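# Place stator, lens and plug on printed mat outlines

## Task

Set the motor stator, the camera lens and the cable plug each onto its matching printed outline on the white felt mat (the manual reference image shows the layout), each fitting its outline; every part is judged separately. Each must lie entirely on the mat, not inside, on top of or beneath another part, with no other item on the mat, and nothing may be left tipped over.

## Robot and tools

Robot: one six-joint arm with a two-finger parallel gripper, standing on a base at scene position (0, 0, 0.090) m, turned about -10.7 degrees about vertical and barely tilted. The scene frame has its origin on the table top under the base, +z up, +y to the left when looking along +x. All reported hand poses, velocities, targets and camera poses use the arm's base frame; offsets use the base frame's axes, and a rotation offset turns about the Hand target's position.

Gripper: fingers point along the gripper's +z, and they open and close along its y axis. end_effector_position is the spot between the closed pads; fingertips extend about 19 mm past it when closed, 6 mm when fully open. A block juts about 10 cm toward the gripper's +x and turns with it, so watch its clearance.

Row format (shared by execute_actions and move): 9 numbers, each in [-1, 1]: dx, dy, dz, rx, ry, rz, position, force_limit, speed. The first six are an offset from the Hand target as it stood when the action or move began, not a pose; 1.0 equals 0.6 m for dx/dy/dz and 180 degrees for the rotation vector rx, ry, rz. Each new action or move counts from the current Hand target, so sending the same offset twice moves twice. position: +1 fully open (85 mm), about -0.8 where pads touch, -1 closes until blocked. force_limit and speed (both start at +1) set grip strength and finger speed (about 20 mm/s at -1, 85 at 0, 150 at +1). A slow close at force_limit -1 gives roughly 30 N per pad on a 40 mm part; fast closes from a centimetre or more wider give 120 to 245 N. To keep fingers unchanged, resend the last position, force_limit and speed; 0 is a real command. New force_limit/speed only apply after a position change of at least 0.01; to grip more gently, open first.

execute_actions(actions, cameras): actions is a list of actions; each action is a table of up to 15 rows, one per 1/30 s step, with a short table repeating its final row. Every row counts from the action's start pose. An empty list returns camera images. cameras: list of names, ["all"], or []; an unknown name invalidates the call.

move(target, speed, blend, stop_force, zero, blocking, cameras): target is one row or a list of up to 15 rows, all offsets from the same Hand target. speed in m/s, 0.002 to 3.6, default 0.25 (turns at twice that in rad/s); one value or one per leg. blend in m rounds corners of a list; 0 stops at each point. stop_force in N (3 to 120) ends the path when the wrist sensor feels that much push against the motion; go slowly with it, omit it when backing off a contact, keep finger numbers identical in a list, and do not rely on it while rotating. zero (default true) re-zeros the sensor before the move. blocking=false returns after about 0.5 s while the move continues (not with stop_force). The path does not avoid obstacles, lags and may overshoot; route around the arm's base rather than near it. The result adds a move: line: done (within 3 mm and 2 degrees), off_target, moving, held, fault, plus limits such as paced (pose clipped) or held (steps withheld). Neither done nor off_target tells you about contact.

wait(seconds 0 to 10), stop() brakes a running move (fingers continue), zoom_image(camera, region [x0,y0,x1,y1] pixels, at most 504 by 504) on the newest image of cam_head_left, cam_head_right, cam_high, cam_low or cam_wrist, show_instructions() shows the reference image, zero_wrist_force() re-zeros the sensor, finished_scene(scene) ends the current scene irreversibly with its number.

Result lines: gripper pose and velocities; Hand target (your last commanded pose after the controller limits orientation to within 32 degrees of the measured one); the gripper often rests short of it, and any new action, even zeros, re-requests it. Tool commands shows current finger commands. object_status: 0 moving, 1 blocked while opening, 2 blocked while closing (a grip), 3 reached position or pads met. position_measured is in counts: 3 open, 78 about 60 mm, 130 about 40 mm, 180 about 20 mm, 230 closed. Joint torques include gravity and offsets. Wrist force/torque are in the gripper's own axes, with a third line for the peak since last shown. Joint velocities may read within noise.

Cameras come with calibration (K, distortion, base-to-camera transform); fixed cameras can be a couple of degrees and millimetres off, and the wrist image may lag during motion.

Avoid: outside force near 150 N on any part of the arm or contact torque at the joint limits (138 N m for the big joints, 25.7 N m wrist) — either causes a 10 s stop; pressing past a firm contact (the arm is stiff); hard grips on parts still resting on something; fast swings with a load; dropping parts or releasing them while moving; knocking anything off the table or over. Holding loads, stretched postures or pushing into unreachable poses heat motors; a MOTOR HOT line warns, and 85 °C brakes the arm for 30 s or more. After a force fault with a part gripped, open first. Loose parts may occasionally be nudged by something else.

Each tool is called after "Request:" as a command line: name --argument value for each argument, lists and objects as JSON in quotes; but a table of rows of numbers goes row by row, as --pt "numbers of a row", without its own name.

Reference images:

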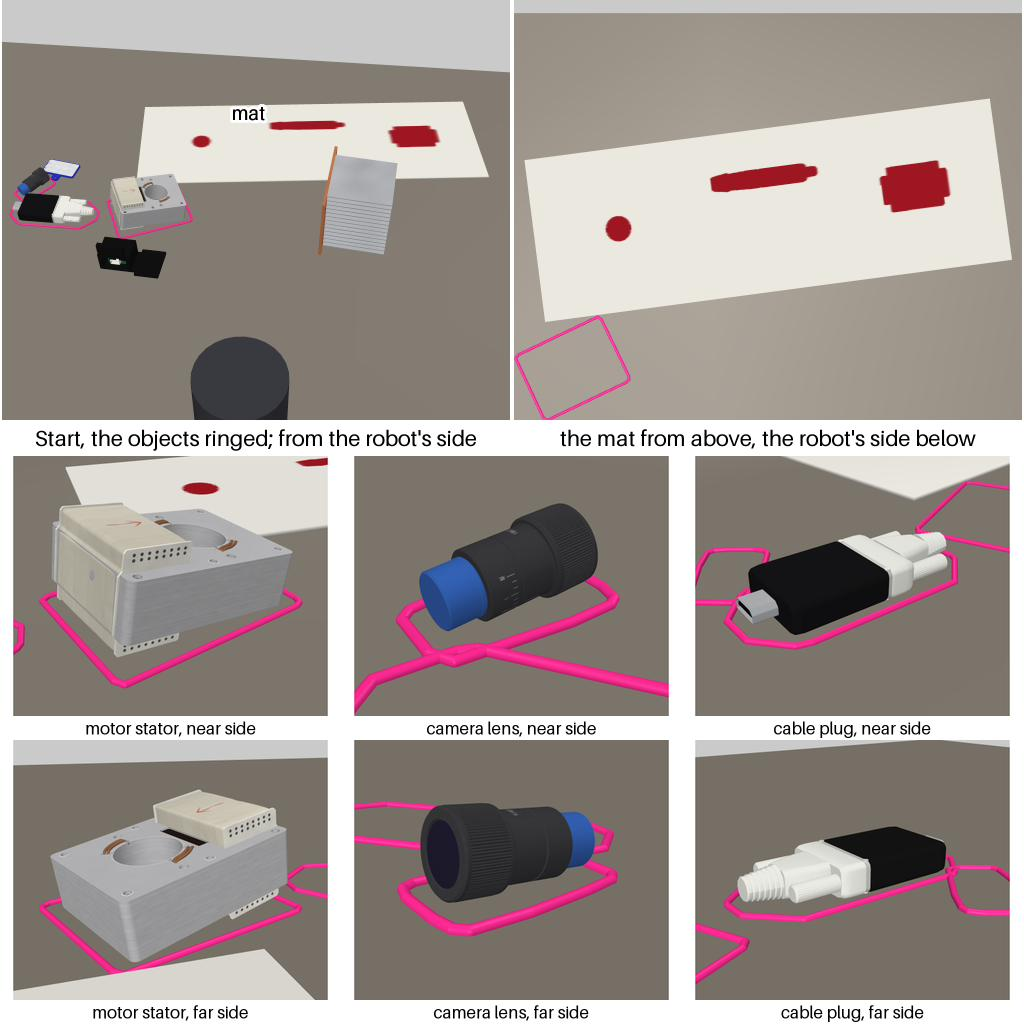

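## Session

Request:
execute_actions --actions '[]'

Scene clock: 0.00 s.
end_effector_position=(+0.1970, +0.2028, +0.0469) position_measured=3 object_status=3 end_effector_quat_wxyz=(-0.216, +0.785, +0.580, +0.027)
Joint positions: [-0.106 -1.957 2.65 -1.998 -1.216 1.715]
Joint velocities: within noise
Joint torques (N m): no reading
Wrist force (N): no reading
Wrist torque (N m): no reading
Wrist force, peak (N): no reading
Hand target: +0.1970, +0.2028, +0.0469; -0.216, +0.785, +0.580, +0.027
Tool commands: gripper/position=+1.0 gripper/force_limit=+1.0 gripper/speed=+1.0

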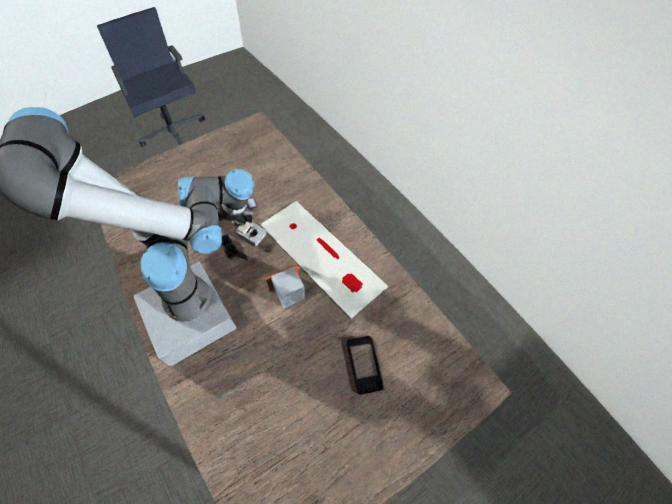

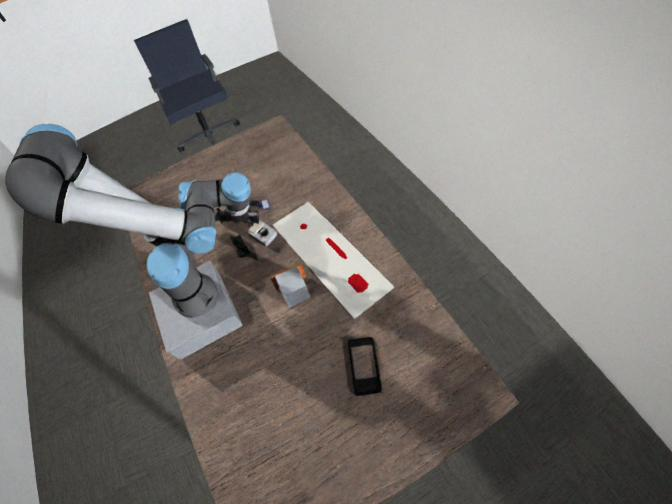

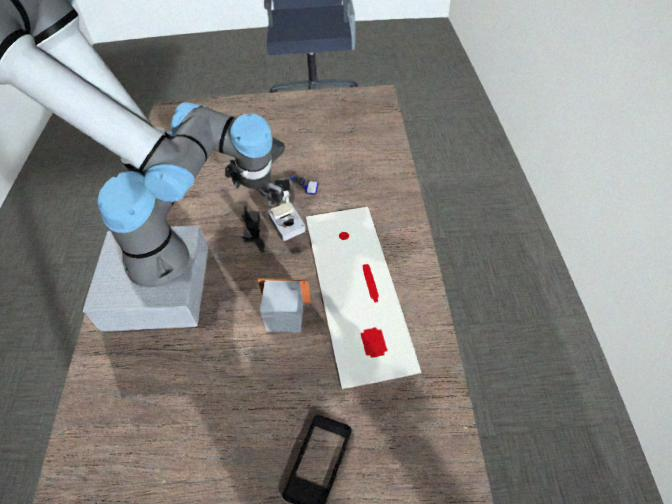

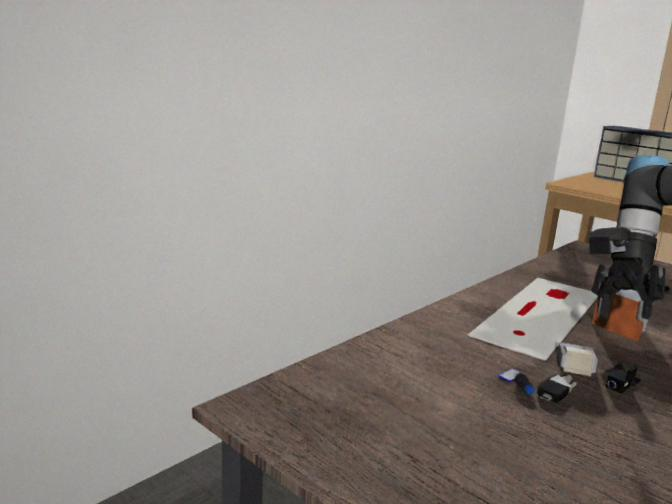

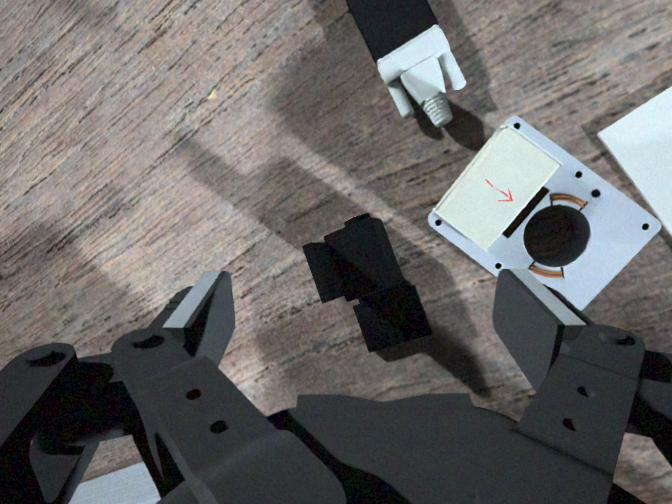

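Request:
zoom_image --camera "cam_high" --region '[220, 130, 460, 400]'

Request:
zoom_image --camera "cam_high" --region '[300, 200, 430, 390]'

Request:
zoom_image --camera "cam_low" --region '[460, 270, 672, 410]'

Request:
show_instructions

Scaled by 1.867 from the camera's 672x504 image, which has a finer 960x720 frame.

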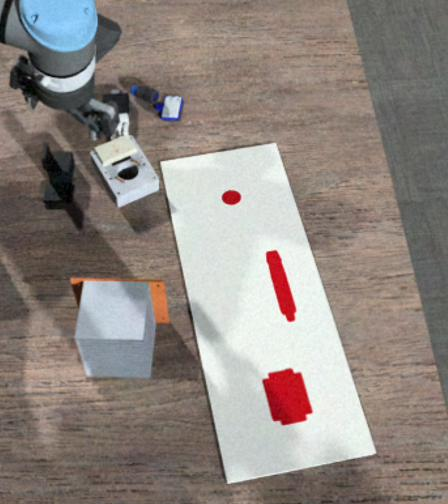

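Scaled by 2.653 from the camera's 672x504 image, which has a finer 960x720 frame.

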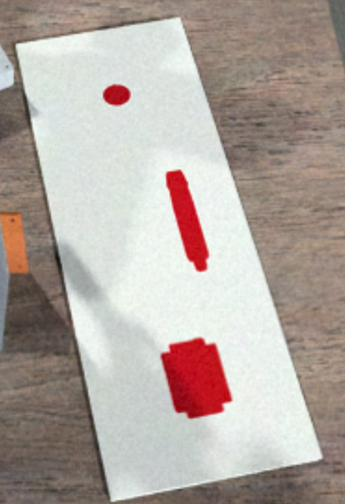

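Scaled by 2.377 from the camera's 672x504 image, which has a finer 960x720 frame.

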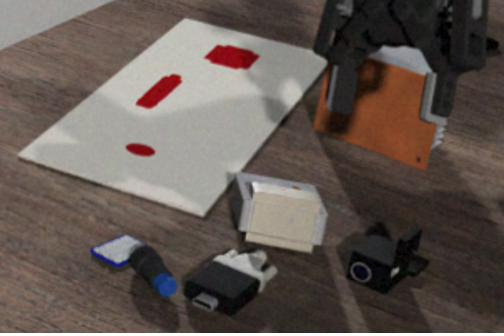

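Reference images for this scene: manual.

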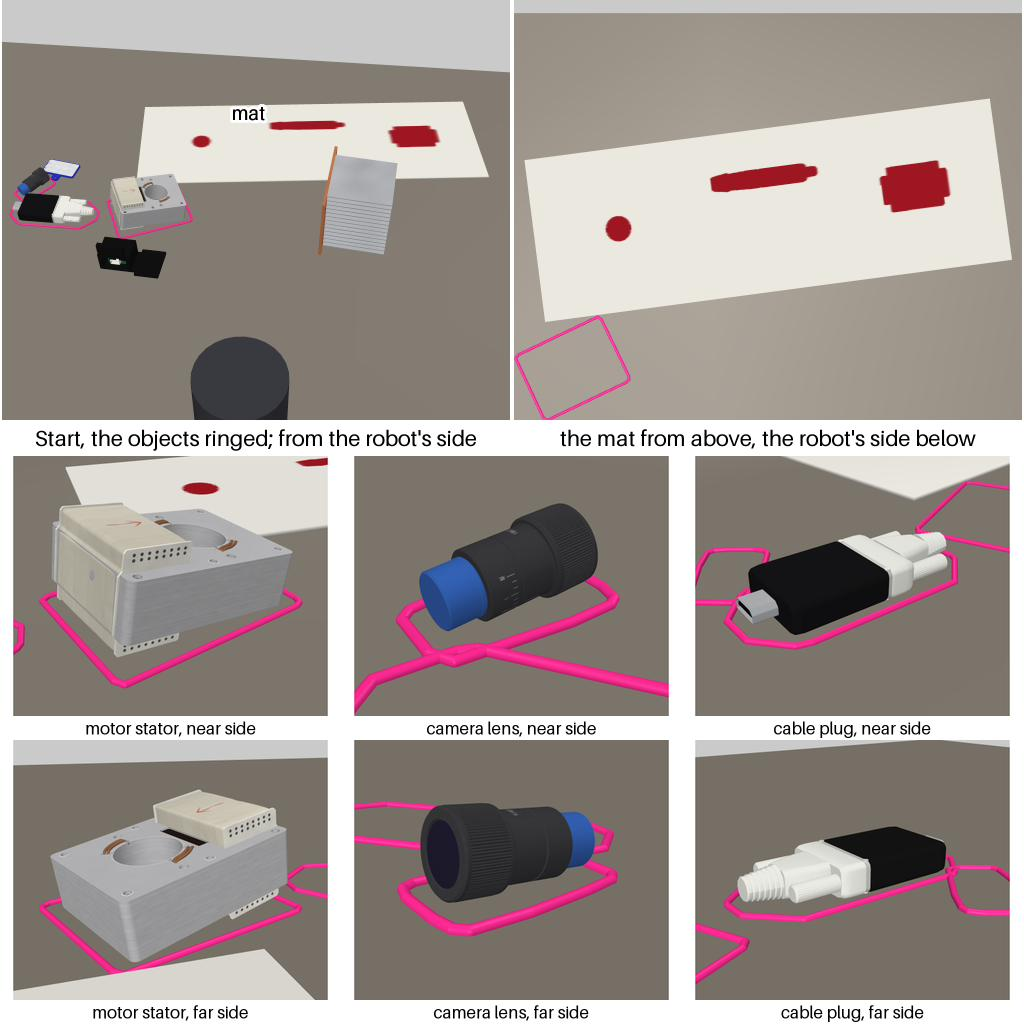

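Request:
zoom_image --camera "cam_wrist" --region '[340, 0, 672, 330]'

Request:
zoom_image --camera "cam_high" --region '[220, 150, 330, 340]'

Request:
zoom_image --camera "cam_low" --region '[480, 320, 660, 420]'

Scaled by 1.518 from the camera's 672x504 image, which has a finer 960x720 frame.

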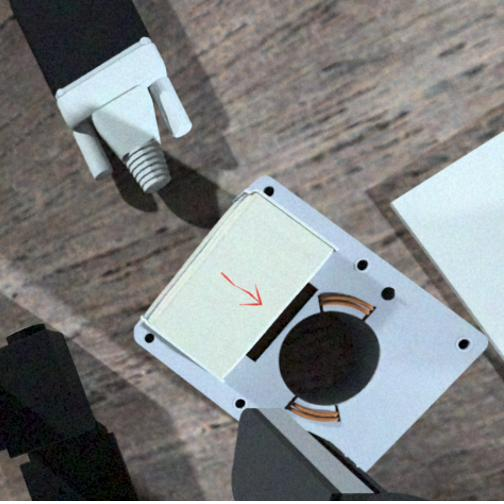

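Scaled by 2.653 from the camera's 672x504 image, which has a finer 960x720 frame.

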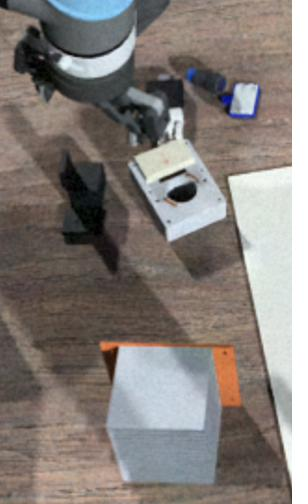

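Scaled by 2.800 from the camera's 672x504 image, which has a finer 960x720 frame.

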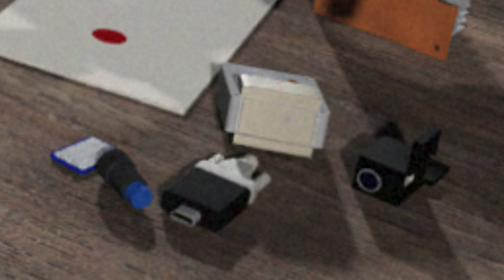

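Request:
move --target '[0.285, -0.380, 0.155, -0.0607, -0.0853, -0.3179, 1, 1, 1]' --speed 0.5 --cameras '["cam_wrist", "cam_high"]'

Scene clock: 262.33 s.
end_effector_position=(+0.3679, -0.0251, +0.1399) position_measured=3 object_status=3 end_effector_quat_wxyz=(-0.029, +0.972, +0.158, +0.174)
Joint positions: [-0.667 -2.033 2.515 -2.252 -1.276 2.181]
Joint torques (N m): [-3.15 -4.75 -11.78 -3.06 2.06 0.87]
Wrist force (N): [0.3 -0.3 -0.2]
Wrist torque (N m): [0.00 -0.02 0.00]
Wrist force, peak (N): [1.4 1.3 -0.4]
Hand target: +0.3680, -0.0252, +0.1399; -0.029, +0.972, +0.158, +0.174
Off the commanded pose: 0.000 m, 0 deg.
move: done
camera_calibration:
cam_wrist: T_world_to_cam=[[0.318264, -0.947874, -0.0155879, -0.131162], [-0.94799, -0.3183, -0.000203899, 0.356268], [-0.00476836, 0.0148421, -0.999878, 0.268768], [0, 0, 0, 1]] pos_world=[0.380764, -0.0149139, 0.266763]
Images, in order (width x height): cam_high 672x504, cam_wrist 672x504.

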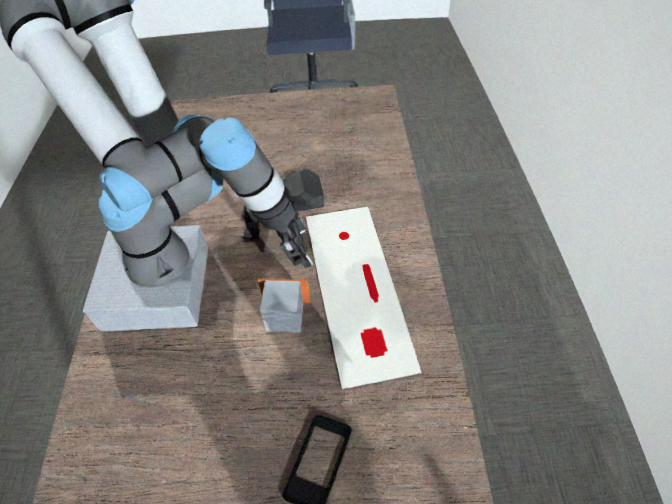

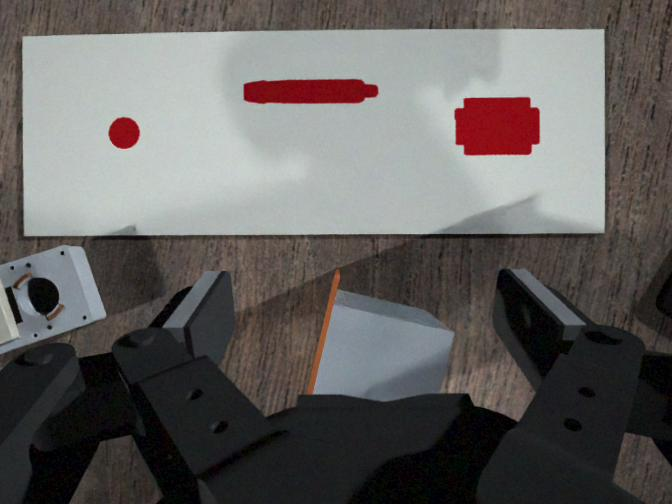

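Request:
zoom_image --camera "cam_wrist" --region '[420, 60, 588, 186]'

Request:
zoom_image --camera "cam_wrist" --region '[230, 50, 398, 134]'

Request:
zoom_image --camera "cam_wrist" --region '[84, 92, 168, 176]'

Scaled by 3.000 from the camera's 672x504 image, which has a finer 960x720 frame.

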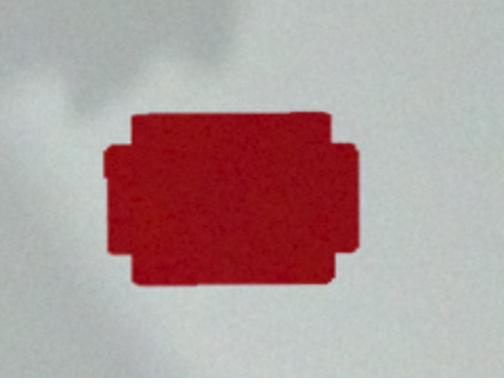

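Scaled by 3.000 from the camera's 672x504 image, which has a finer 960x720 frame.

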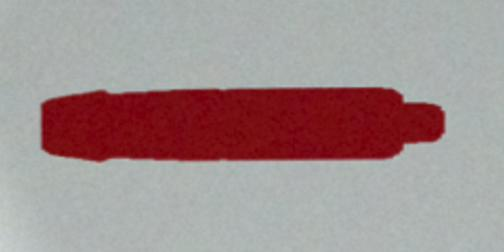

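Scaled by 6.000 from the camera's 672x504 image, which has a finer 960x720 frame.

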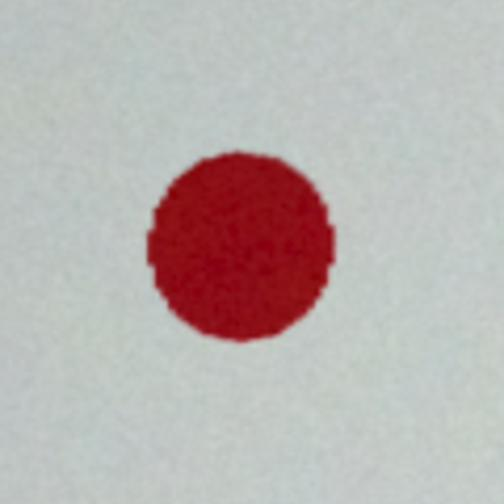

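Request:
move --target '[-0.2267, 0.352, -0.133, 0, 0, 0.1506, 1, 1, 1]' --speed 0.5 --cameras '["cam_wrist"]'

Scene clock: 283.37 s.
end_effector_position=(+0.2555, +0.1460, +0.0706) position_measured=3 object_status=3 end_effector_quat_wxyz=(-0.066, +0.921, +0.346, +0.166)
Joint positions: [-0.275 -2.305 2.8 -2.263 -1.268 2.177]
Joint torques (N m): [-5.83 17.04 -28.53 -2.88 2.06 0.84]
Wrist force (N): [-0.5 0.4 0.3]
Wrist torque (N m): [0.14 0.11 -0.04]
Wrist force, peak (N): [1.7 -21.3 5.1]
Hand target: +0.2555, +0.1460, +0.0706; -0.066, +0.921, +0.346, +0.166 (not the last commanded pose)
Off the commanded pose: 0.048 m, 4 deg.
move: held (a check stopped the path); limits=held
pose unreachable: on one or more control steps of this call, first in action 0 (counted from 0), an arm could not follow its commanded pose, so it was not sent that pose on those steps. It may still have moved: this result reports where it is.
cause: moving toward the commanded pose would bring two parts of the arm too close to each other (joints 3 (elbow) and 4 (wrist 1) lie between them).
camera_calibration:
cam_wrist: T_world_to_cam=[[0.660501, -0.750532, -0.0209868, -0.050112], [-0.750758, -0.660558, -0.00505121, 0.303994], [-0.0100719, 0.0190923, -0.999767, 0.197108], [0, 0, 0, 1]] pos_world=[0.26331, 0.159432, 0.197546]
Images, in order (width x height): cam_wrist 672x504.

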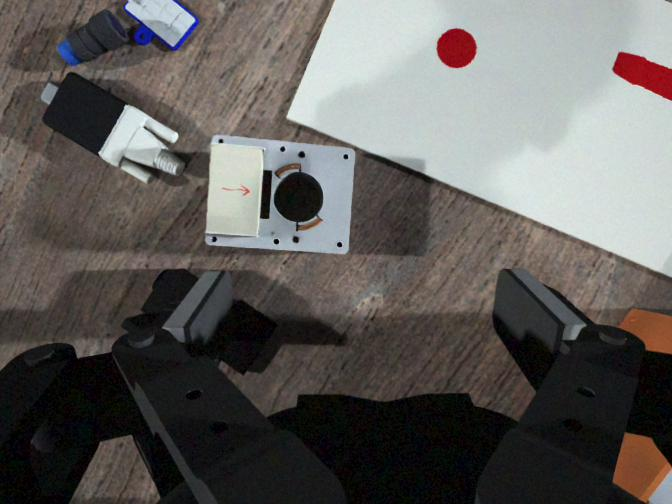

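Request:
zoom_image --camera "cam_wrist" --region '[190, 110, 370, 270]'

Request:
zoom_image --camera "cam_wrist" --region '[30, 0, 210, 200]'

Scaled by 2.800 from the camera's 672x504 image, which has a finer 960x720 frame.

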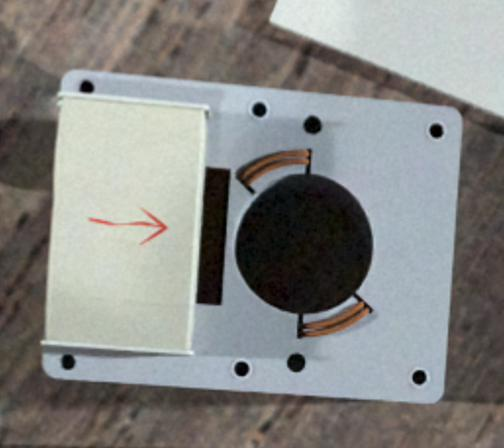

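Scaled by 2.520 from the camera's 672x504 image, which has a finer 960x720 frame.

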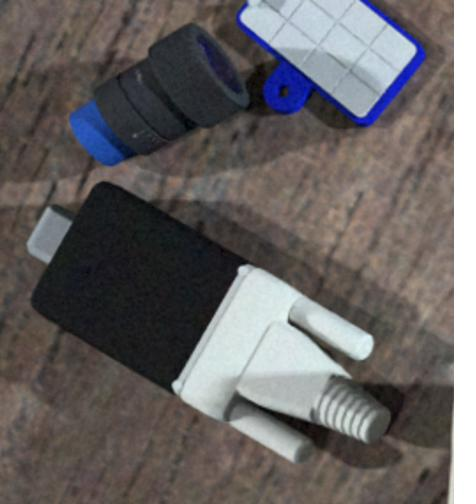

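Request:
zoom_image --camera "cam_wrist" --region '[415, 5, 499, 89]'

Request:
zoom_image --camera "cam_wrist" --region '[588, 30, 672, 114]'

Scaled by 6.000 from the camera's 672x504 image, which has a finer 960x720 frame.

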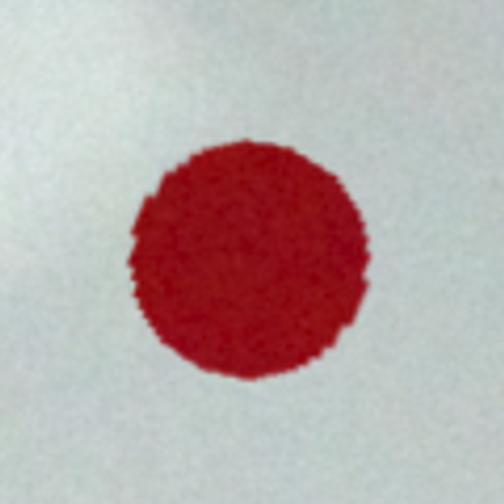

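Scaled by 6.000 from the camera's 672x504 image, which has a finer 960x720 frame.

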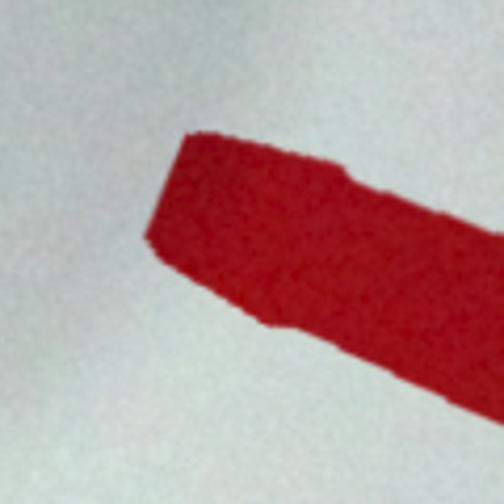

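Request:
move --target '[-0.0392, 0.235, -0.0927, 0, 0, 0.3533, 1, 1, 1]' --speed 0.4 --cameras '["cam_wrist"]'

Scene clock: 873.53 s.
end_effector_position=(+0.2320, +0.2870, +0.0150) position_measured=3 object_status=3 end_effector_quat_wxyz=(-0.144, +0.601, +0.779, +0.107)
Joint positions: [0.24 -1.604 2.606 -2.559 -1.211 1.55]
Joint torques (N m): [2.31 -13.08 -5.36 -0.5 0 -0.34]
Wrist force (N): [0.0 0.5 -0.4]
Wrist torque (N m): [0.17 0.01 -0.20]
Wrist force, peak (N): [-1.0 1.3 -0.2]
Hand target: +0.2320, +0.2870, +0.0150; -0.144, +0.600, +0.779, +0.107
Off the commanded pose: 0.000 m, 0 deg.
move: done
camera_calibration:
cam_wrist: T_world_to_cam=[[0.96608, 0.257386, -0.0210378, -0.290115], [0.257335, -0.966308, -0.00518441, 0.233147], [-0.0216634, -0.000405206, -0.999765, 0.146875], [0, 0, 0, 1]] pos_world=[0.223459, 0.300023, 0.141946]
Images, in order (width x height): cam_wrist 672x504.

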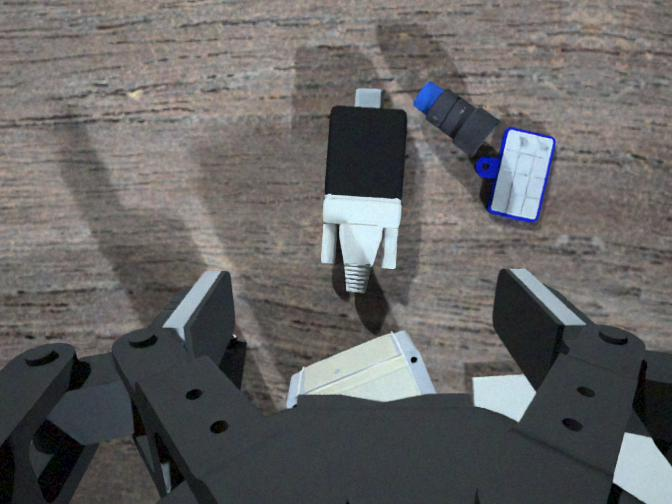

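Request:
zoom_image --camera "cam_wrist" --region '[300, 70, 440, 310]'

Request:
zoom_image --camera "cam_wrist" --region '[400, 70, 570, 230]'

Scaled by 2.100 from the camera's 672x504 image, which has a finer 960x720 frame.

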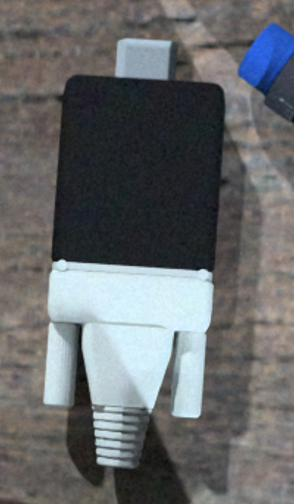

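Scaled by 2.965 from the camera's 672x504 image, which has a finer 960x720 frame.

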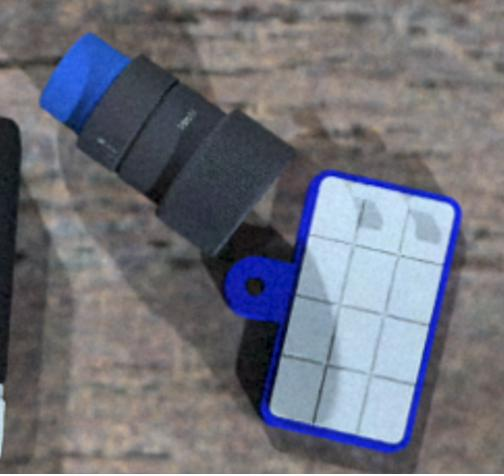

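Request:
move --pt "-0.01 0.055 0.0083 0.0167 -0.0858 0.4821 0.2 0 0" --pt "-0.0183 0.1018 -0.055 0.0333 -0.1715 0.9641 0.2 0 0" --speed 0.6 --blend '[0.02, 0]' --cameras '["cam_wrist"]'

Scene clock: 1020.70 s.
end_effector_position=(+0.2209, +0.3481, -0.0181) position_measured=104 object_status=3 end_effector_quat_wxyz=(-0.006, +0.771, -0.637, +0.006)
Joint positions: [0.683 -1.353 2.402 -2.635 -1.581 -1.078]
Joint torques (N m): [-6.39 -30.07 -20.8 -0.85 1.46 -0.9]
Wrist force (N): [-0.5 0.2 0.1]
Wrist torque (N m): [0.12 0.07 -0.24]
Wrist force, peak (N): [-0.9 0.5 0.5]
Hand target: +0.2210, +0.3481, -0.0180; -0.007, +0.771, -0.637, +0.006
Off the commanded pose: 0.000 m, 0 deg.
move: done
camera_calibration:
cam_wrist: T_world_to_cam=[[-0.982198, -0.185038, -0.0323692, 0.288263], [-0.184716, 0.92004, 0.345551, -0.257751], [-0.0341593, 0.345379, -0.937841, -0.00289071], [0, 0, 0, 1]] pos_world=[0.235422, 0.29148, 0.0956861]
Images, in order (width x height): cam_wrist 672x504.

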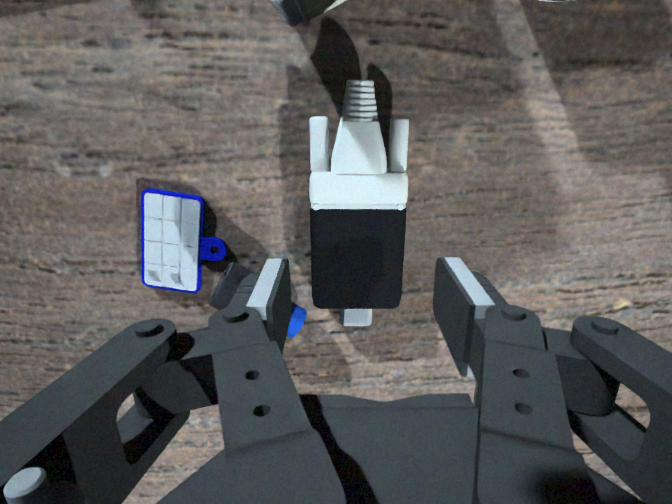

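Request:
move --target '[0, 0, -0.0533, 0, 0, 0, 0.2, 0, 0]' --speed 0.15

Request:
move --target '[0, 0, -0.04, 0, 0, 0, 0.2, 0, 0]' --speed 0.01 --stop_force 4 --cameras '["cam_wrist"]'

Scene clock: 1029.27 s.
end_effector_position=(+0.2209, +0.3480, -0.0500) position_measured=104 object_status=3 end_effector_quat_wxyz=(-0.006, +0.771, -0.637, +0.006)
Joint positions: [0.682 -1.252 2.419 -2.753 -1.581 -1.079]
Joint torques (N m): [4.67 -26.48 -20.27 -1.47 1.19 0.6]
Wrist force (N): [-0.7 0.4 0.1]
Wrist torque (N m): [0.18 0.11 -0.26]
Wrist force, peak (N): [-0.8 0.5 1.0]
Hand target: +0.2210, +0.3481, -0.0500; -0.007, +0.771, -0.637, +0.006
Off the commanded pose: 0.000 m, 0 deg.
move: done

Scene clock: 1032.10 s.
end_effector_position=(+0.2209, +0.3481, -0.0702) position_measured=104 object_status=3 end_effector_quat_wxyz=(-0.007, +0.771, -0.637, +0.006)
Joint positions: [0.682 -1.184 2.425 -2.826 -1.581 -1.079]
Joint torques (N m): [4.9 -30 -16.2 0.33 0.85 0.79]
Wrist force (N): [-1.5 0.3 -12.8]
Wrist torque (N m): [-0.32 0.37 -0.24]
Wrist force, peak (N): [22.1 22.7 -89.2]
Hand target: +0.2210, +0.3481, -0.0702; -0.007, +0.771, -0.637, +0.006 (not the last commanded pose)
Off the commanded pose: 0.004 m, 0 deg.
move: contact
camera_calibration:
cam_wrist: T_world_to_cam=[[-0.98216, -0.185226, -0.0324604, 0.286721], [-0.184921, 0.919969, 0.345632, -0.239629], [-0.0341575, 0.345468, -0.937809, -0.0518703], [0, 0, 0, 1]] pos_world=[0.235522, 0.291479, 0.0434861]
Images, in order (width x height): cam_wrist 672x504.

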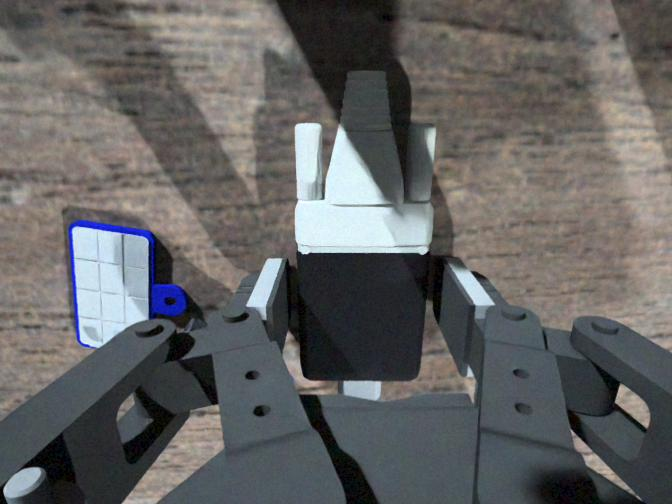

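Request:
move --pt "0 0 0.0175 0 0 0 0.2 0 0" --pt "0 0 0.0175 0 0 0 -1 -1 -1" --speed 0.05 --cameras '["cam_wrist"]'

Scene clock: 1043.53 s.
end_effector_position=(+0.2210, +0.3481, -0.0597) position_measured=129 object_status=0 end_effector_quat_wxyz=(-0.007, +0.771, -0.637, +0.006)
Joint positions: [0.682 -1.22 2.422 -2.789 -1.581 -1.079]
Joint torques (N m): [4.79 -17.11 -6.11 -4.47 0.77 0.82]
Wrist force (N): [0.1 2.3 -11.6]
Wrist torque (N m): [0.07 0.28 -0.23]
Wrist force, peak (N): [-1.5 0.3 -12.7]
Hand target: +0.2210, +0.3481, -0.0597; -0.007, +0.771, -0.637, +0.006
Off the commanded pose: 0.000 m, 0 deg.
move: done
camera_calibration:
cam_wrist: T_world_to_cam=[[-0.982164, -0.185185, -0.0325698, 0.287177], [-0.184918, 0.919944, 0.3457, -0.243364], [-0.0340563, 0.345557, -0.93778, -0.0420123], [0, 0, 0, 1]] pos_world=[0.235622, 0.29158, 0.054086]
Images, in order (width x height): cam_wrist 672x504.

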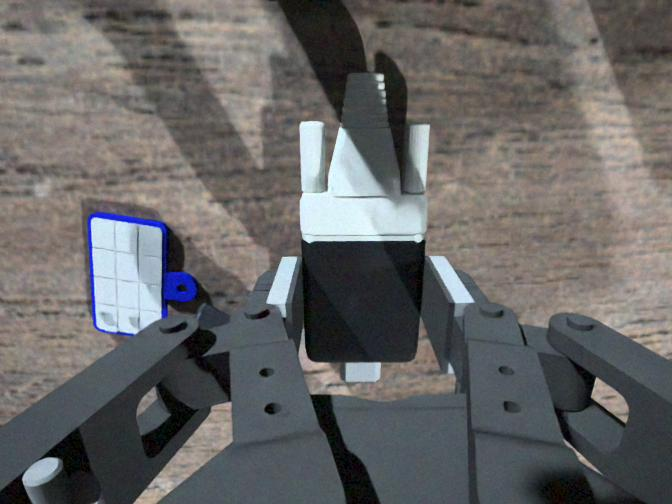

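Request:
wait --seconds 0.3

Scene clock: 1045.03 s.
end_effector_position=(+0.2210, +0.3481, -0.0597) position_measured=129 object_status=2 end_effector_quat_wxyz=(-0.007, +0.771, -0.637, +0.006)
Joint positions: [0.682 -1.22 2.422 -2.789 -1.581 -1.079]
Joint torques (N m): [3.02 -17.45 -0.85 -0.98 0.92 0.8]
Wrist force (N): [0.4 2.5 -11.5]
Wrist torque (N m): [0.08 0.25 -0.23]
Wrist force, peak (N): [0.2 2.3 -11.7]
Hand target: +0.2210, +0.3481, -0.0597; -0.007, +0.771, -0.637, +0.006
Tool commands: gripper/position=-1.0 gripper/force_limit=-1.0 gripper/speed=-1.0
Off the commanded pose: 0.000 m, 0 deg.
wait: 0.30 s; at rest from the start

Request:
move --pt "0 0 0.1828 0 0 0 -1 -1 -1" --pt "0.265 -0.2968 0.1995 -0.0178 0.0817 -0.4695 -1 -1 -1" --pt "0.5103 -0.6095 0.1195 -0.0357 0.1634 -0.939 -1 -1 -1" --speed '[0.15, 0.5, 0.5]' --blend '[0.03, 0.05, 0]' --cameras '["cam_wrist", "cam_low"]'

Scene clock: 1080.20 s.
end_effector_position=(+0.5272, -0.0176, +0.0120) position_measured=129 object_status=2 end_effector_quat_wxyz=(-0.143, +0.568, +0.804, +0.101)
Joint positions: [-0.418 -1.153 1.925 -2.094 -1.318 0.78]
Joint torques (N m): [8.66 -44.08 -6.57 0.18 -0.75 0.86]
Wrist force (N): [-1.9 0.3 1.7]
Wrist torque (N m): [0.05 0.26 -0.03]
Wrist force, peak (N): [0.1 2.3 -11.8]
Hand target: +0.5272, -0.0176, +0.0120; -0.143, +0.568, +0.804, +0.101
Off the commanded pose: 0.000 m, 0 deg.
move: done
camera_calibration:
cam_wrist: T_world_to_cam=[[0.941823, 0.33578, -0.0148596, -0.482899], [0.335843, -0.941916, 0.00189484, -0.178286], [-0.0133603, -0.00677511, -0.999888, 0.145622], [0, 0, 0, 1]] pos_world=[0.516627, -0.00479564, 0.138768]
Images, in order (width x height): cam_low 672x504, cam_wrist 672x504.

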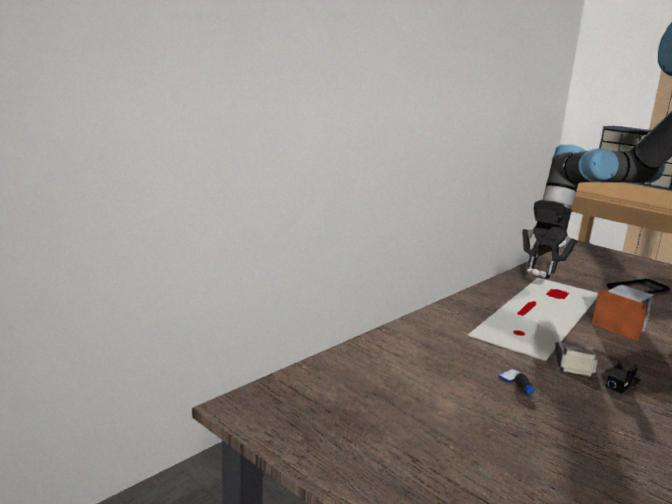

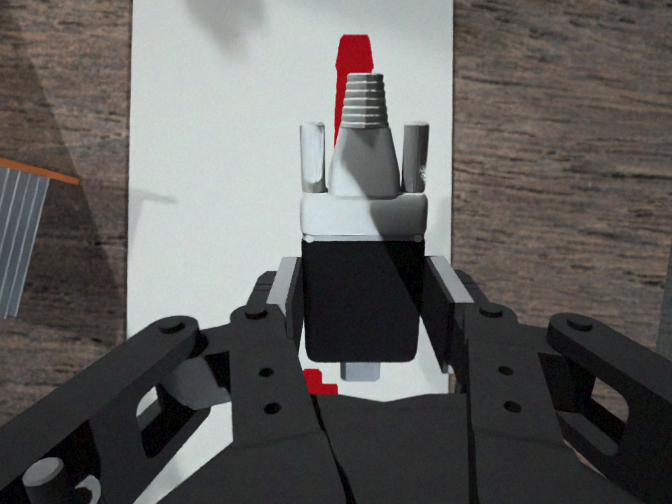

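Request:
execute_actions --actions '[]'

Scene clock: 1143.93 s.
end_effector_position=(+0.5272, -0.0176, +0.0120) position_measured=129 object_status=2 end_effector_quat_wxyz=(-0.143, +0.568, +0.804, +0.101)
Joint positions: [-0.418 -1.154 1.925 -2.094 -1.318 0.781]
Joint velocities: within noise
Joint torques (N m): [9.54 -45.05 -7.32 0.1 -0.74 1.26]
Wrist force (N): [-1.6 0.3 1.7]
Wrist torque (N m): [0.05 0.23 -0.03]
Wrist force, peak (N): [-2.1 0.3 1.9]
Hand target: +0.5272, -0.0176, +0.0120; -0.143, +0.568, +0.804, +0.101
Tool commands: gripper/position=-1.0 gripper/force_limit=-1.0 gripper/speed=-1.0
Off the commanded pose: 0.000 m, 0 deg.
camera_calibration:
cam_wrist: T_world_to_cam=[[0.941895, 0.335571, -0.015047, -0.482944], [0.335634, -0.941991, 0.00182987, -0.178075], [-0.01356, -0.00677382, -0.999885, 0.145725], [0, 0, 0, 1]] pos_world=[0.516627, -0.00469616, 0.138767]

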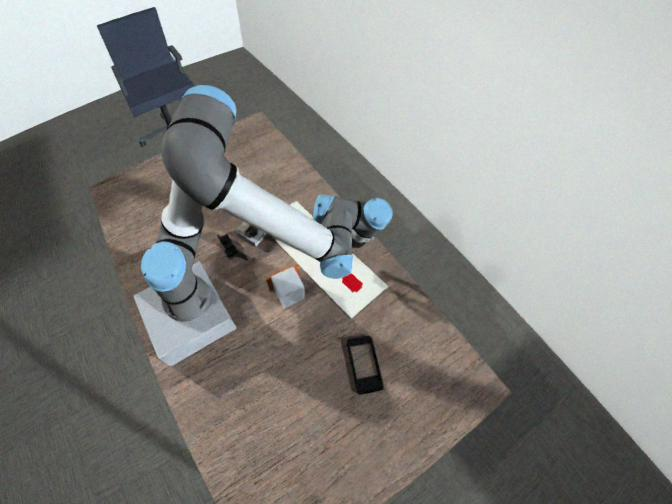

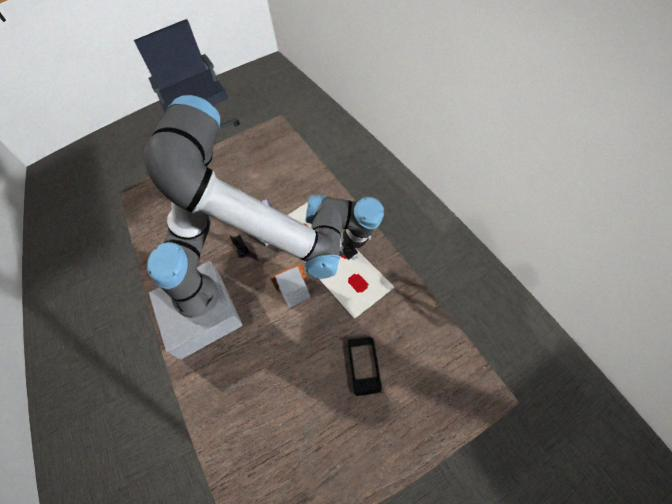

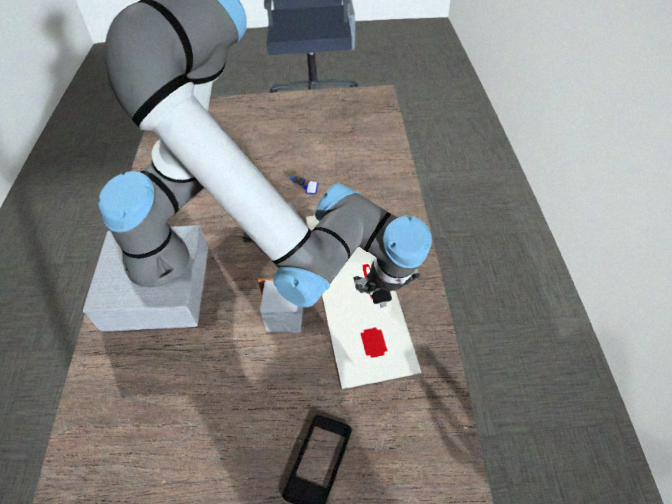

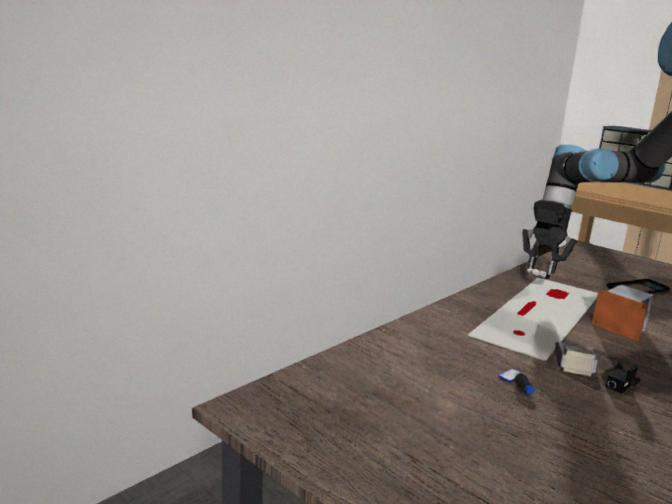

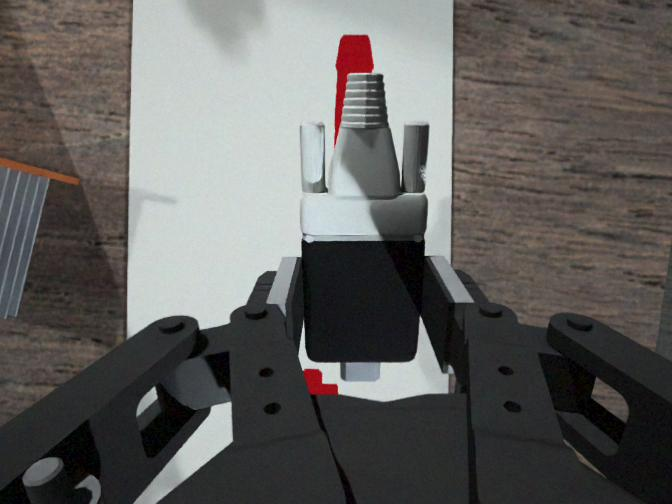

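Request:
move --target '[-0.0384, 0.0966, 0.0, 0.0037, -0.3253, -0.0543, -1, -1, -1]' --speed 0.3 --cameras '["cam_wrist", "cam_high"]'

Scene clock: 1180.00 s.
end_effector_position=(+0.5041, +0.0403, +0.0120) position_measured=129 object_status=2 end_effector_quat_wxyz=(+0.273, +0.509, +0.722, +0.381) end_effector_velocity=(+0.000, +0.000, +0.001) end_effector_angular_velocity=(-0.002, -0.004, +0.000)
Joint positions: [-0.551 -0.804 2.616 -4.136 -0.874 0.963]
Joint velocities: [0 0 0 -0.005 -0.001 0.001]
Joint torques (N m): [9.45 -21.05 1.53 -6.11 1.45 -0.44]
Wrist force (N): [-1.3 -1.5 1.1]
Wrist torque (N m): [-0.11 0.38 -0.37]
Wrist force, peak (N): [-2.8 0.9 1.5]
Hand target: +0.5041, +0.0404, +0.0120; +0.273, +0.509, +0.722, +0.381
Off the commanded pose: 0.000 m, 0 deg.
move: done
camera_calibration:
cam_wrist: T_world_to_cam=[[0.538622, 0.191471, 0.820503, -0.281586], [0.0410296, -0.978641, 0.20144, 0.0317846], [0.841548, -0.0748351, -0.534974, -0.288092], [0, 0, 0, 1]] pos_world=[0.392807, 0.063462, 0.0705178]
Images, in order (width x height): cam_high 672x504, cam_wrist 672x504.

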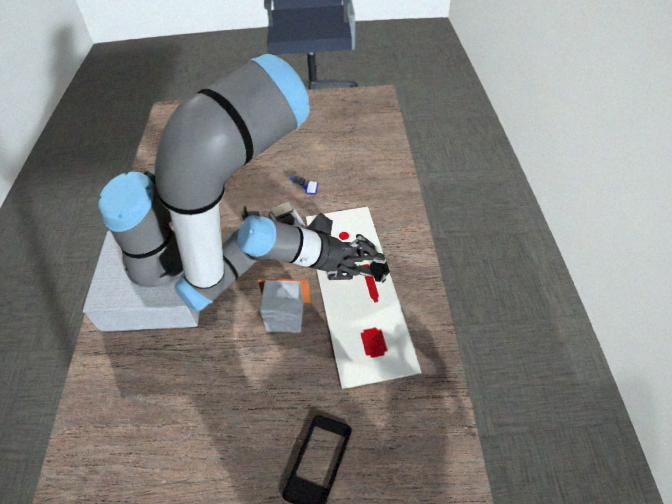

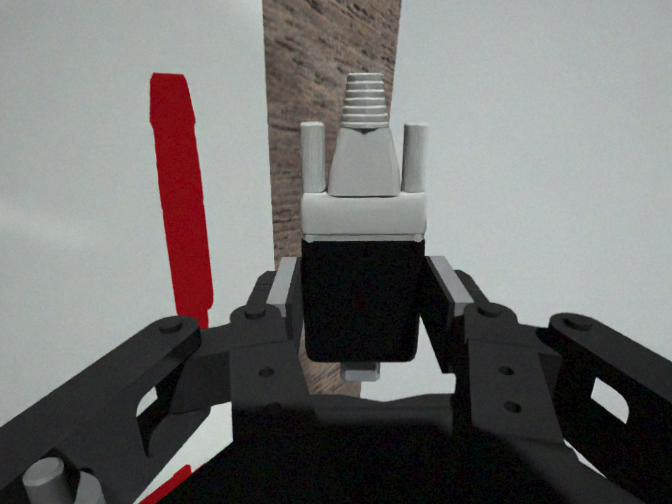

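Request:
move --target '[0.0044, 0.0015, -0.0908, -0.0093, 0.0262, -0.0001, -1, -1, -1]' --speed 0.12 --cameras '["cam_wrist", "cam_low", "cam_high"]'

Scene clock: 1269.67 s.
end_effector_position=(+0.5068, +0.0413, -0.0425) position_measured=129 object_status=2 end_effector_quat_wxyz=(+0.251, +0.520, +0.738, +0.350)
Joint positions: [-0.507 -0.682 2.556 -4.132 -0.953 0.949]
Joint torques (N m): [-7.22 -32.03 14.11 -5.94 2.03 1.35]
Wrist force (N): [-1.4 -1.2 1.2]
Wrist torque (N m): [-0.07 0.42 -0.38]
Wrist force, peak (N): [-1.3 -2.2 2.1]
Hand target: +0.5068, +0.0413, -0.0425; +0.251, +0.520, +0.738, +0.349
Off the commanded pose: 0.000 m, 0 deg.
move: done
camera_calibration:
cam_wrist: T_world_to_cam=[[0.603892, 0.214629, 0.767626, -0.274754], [0.0585932, -0.972412, 0.225793, 0.0355166], [0.79491, -0.0913768, -0.599807, -0.297834], [0, 0, 0, 1]] pos_world=[0.400592, 0.0662921, 0.0242463]
Images, in order (width x height): cam_high 672x504, cam_low 672x504, cam_wrist 672x504.

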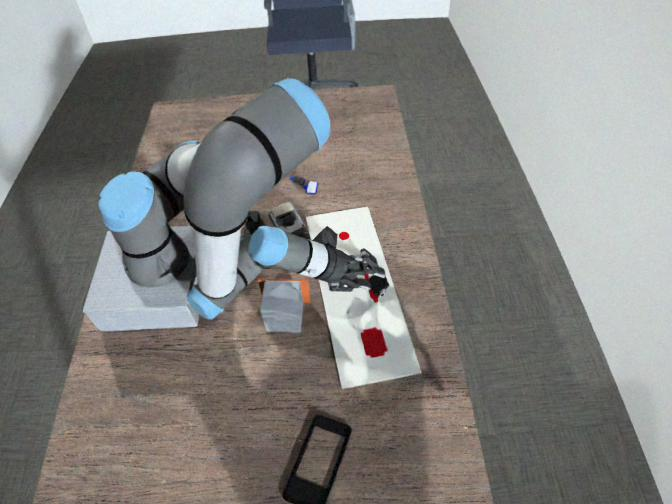

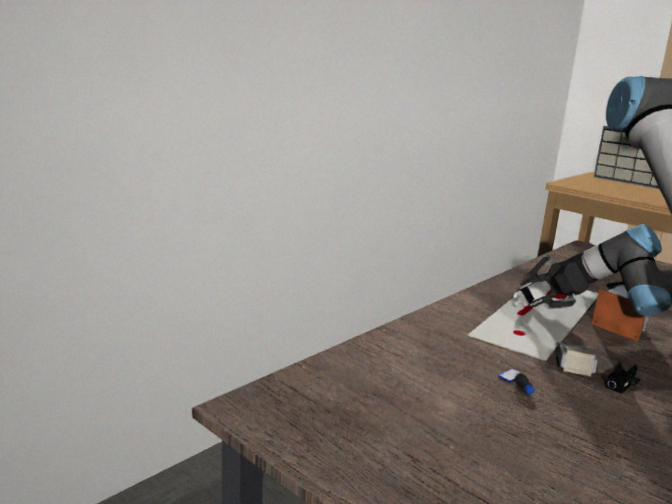

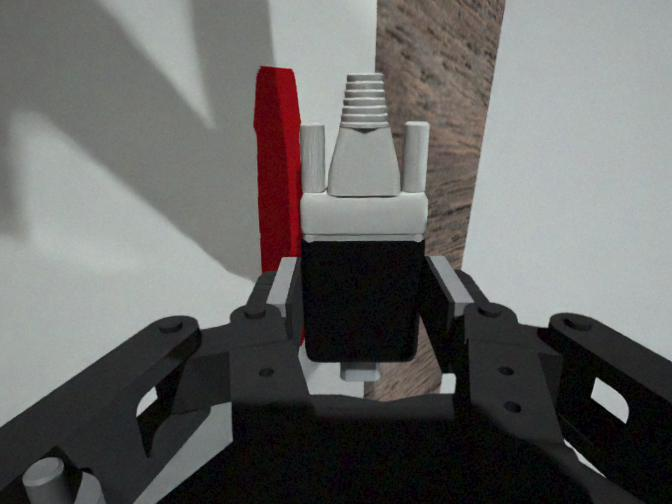

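Request:
zoom_image --camera "cam_low" --region '[480, 250, 600, 340]'

Scaled by 4.200 from the camera's 672x504 image, which has a finer 960x720 frame.

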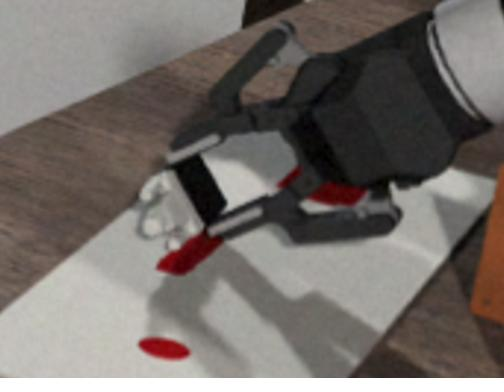

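Request:
move --target '[0, 0, -0.0092, 0, 0, 0, -1, -1, -1]' --speed 0.004 --stop_force 3

Scene clock: 1275.93 s.
end_effector_position=(+0.5068, +0.0413, -0.0471) position_measured=129 object_status=2 end_effector_quat_wxyz=(+0.251, +0.520, +0.738, +0.349)
Joint positions: [-0.507 -0.664 2.55 -4.146 -0.953 0.949]
Joint torques (N m): [-5.18 -38.79 14.49 -0.67 -0.09 0.38]
Wrist force (N): [-1.5 0.4 -0.6]
Wrist torque (N m): [-0.10 0.46 -0.39]
Wrist force, peak (N): [-1.4 1.8 -1.3]
Hand target: +0.5068, +0.0413, -0.0471; +0.251, +0.520, +0.738, +0.349 (not the last commanded pose)
Off the commanded pose: 0.001 m, 0 deg.
move: contact


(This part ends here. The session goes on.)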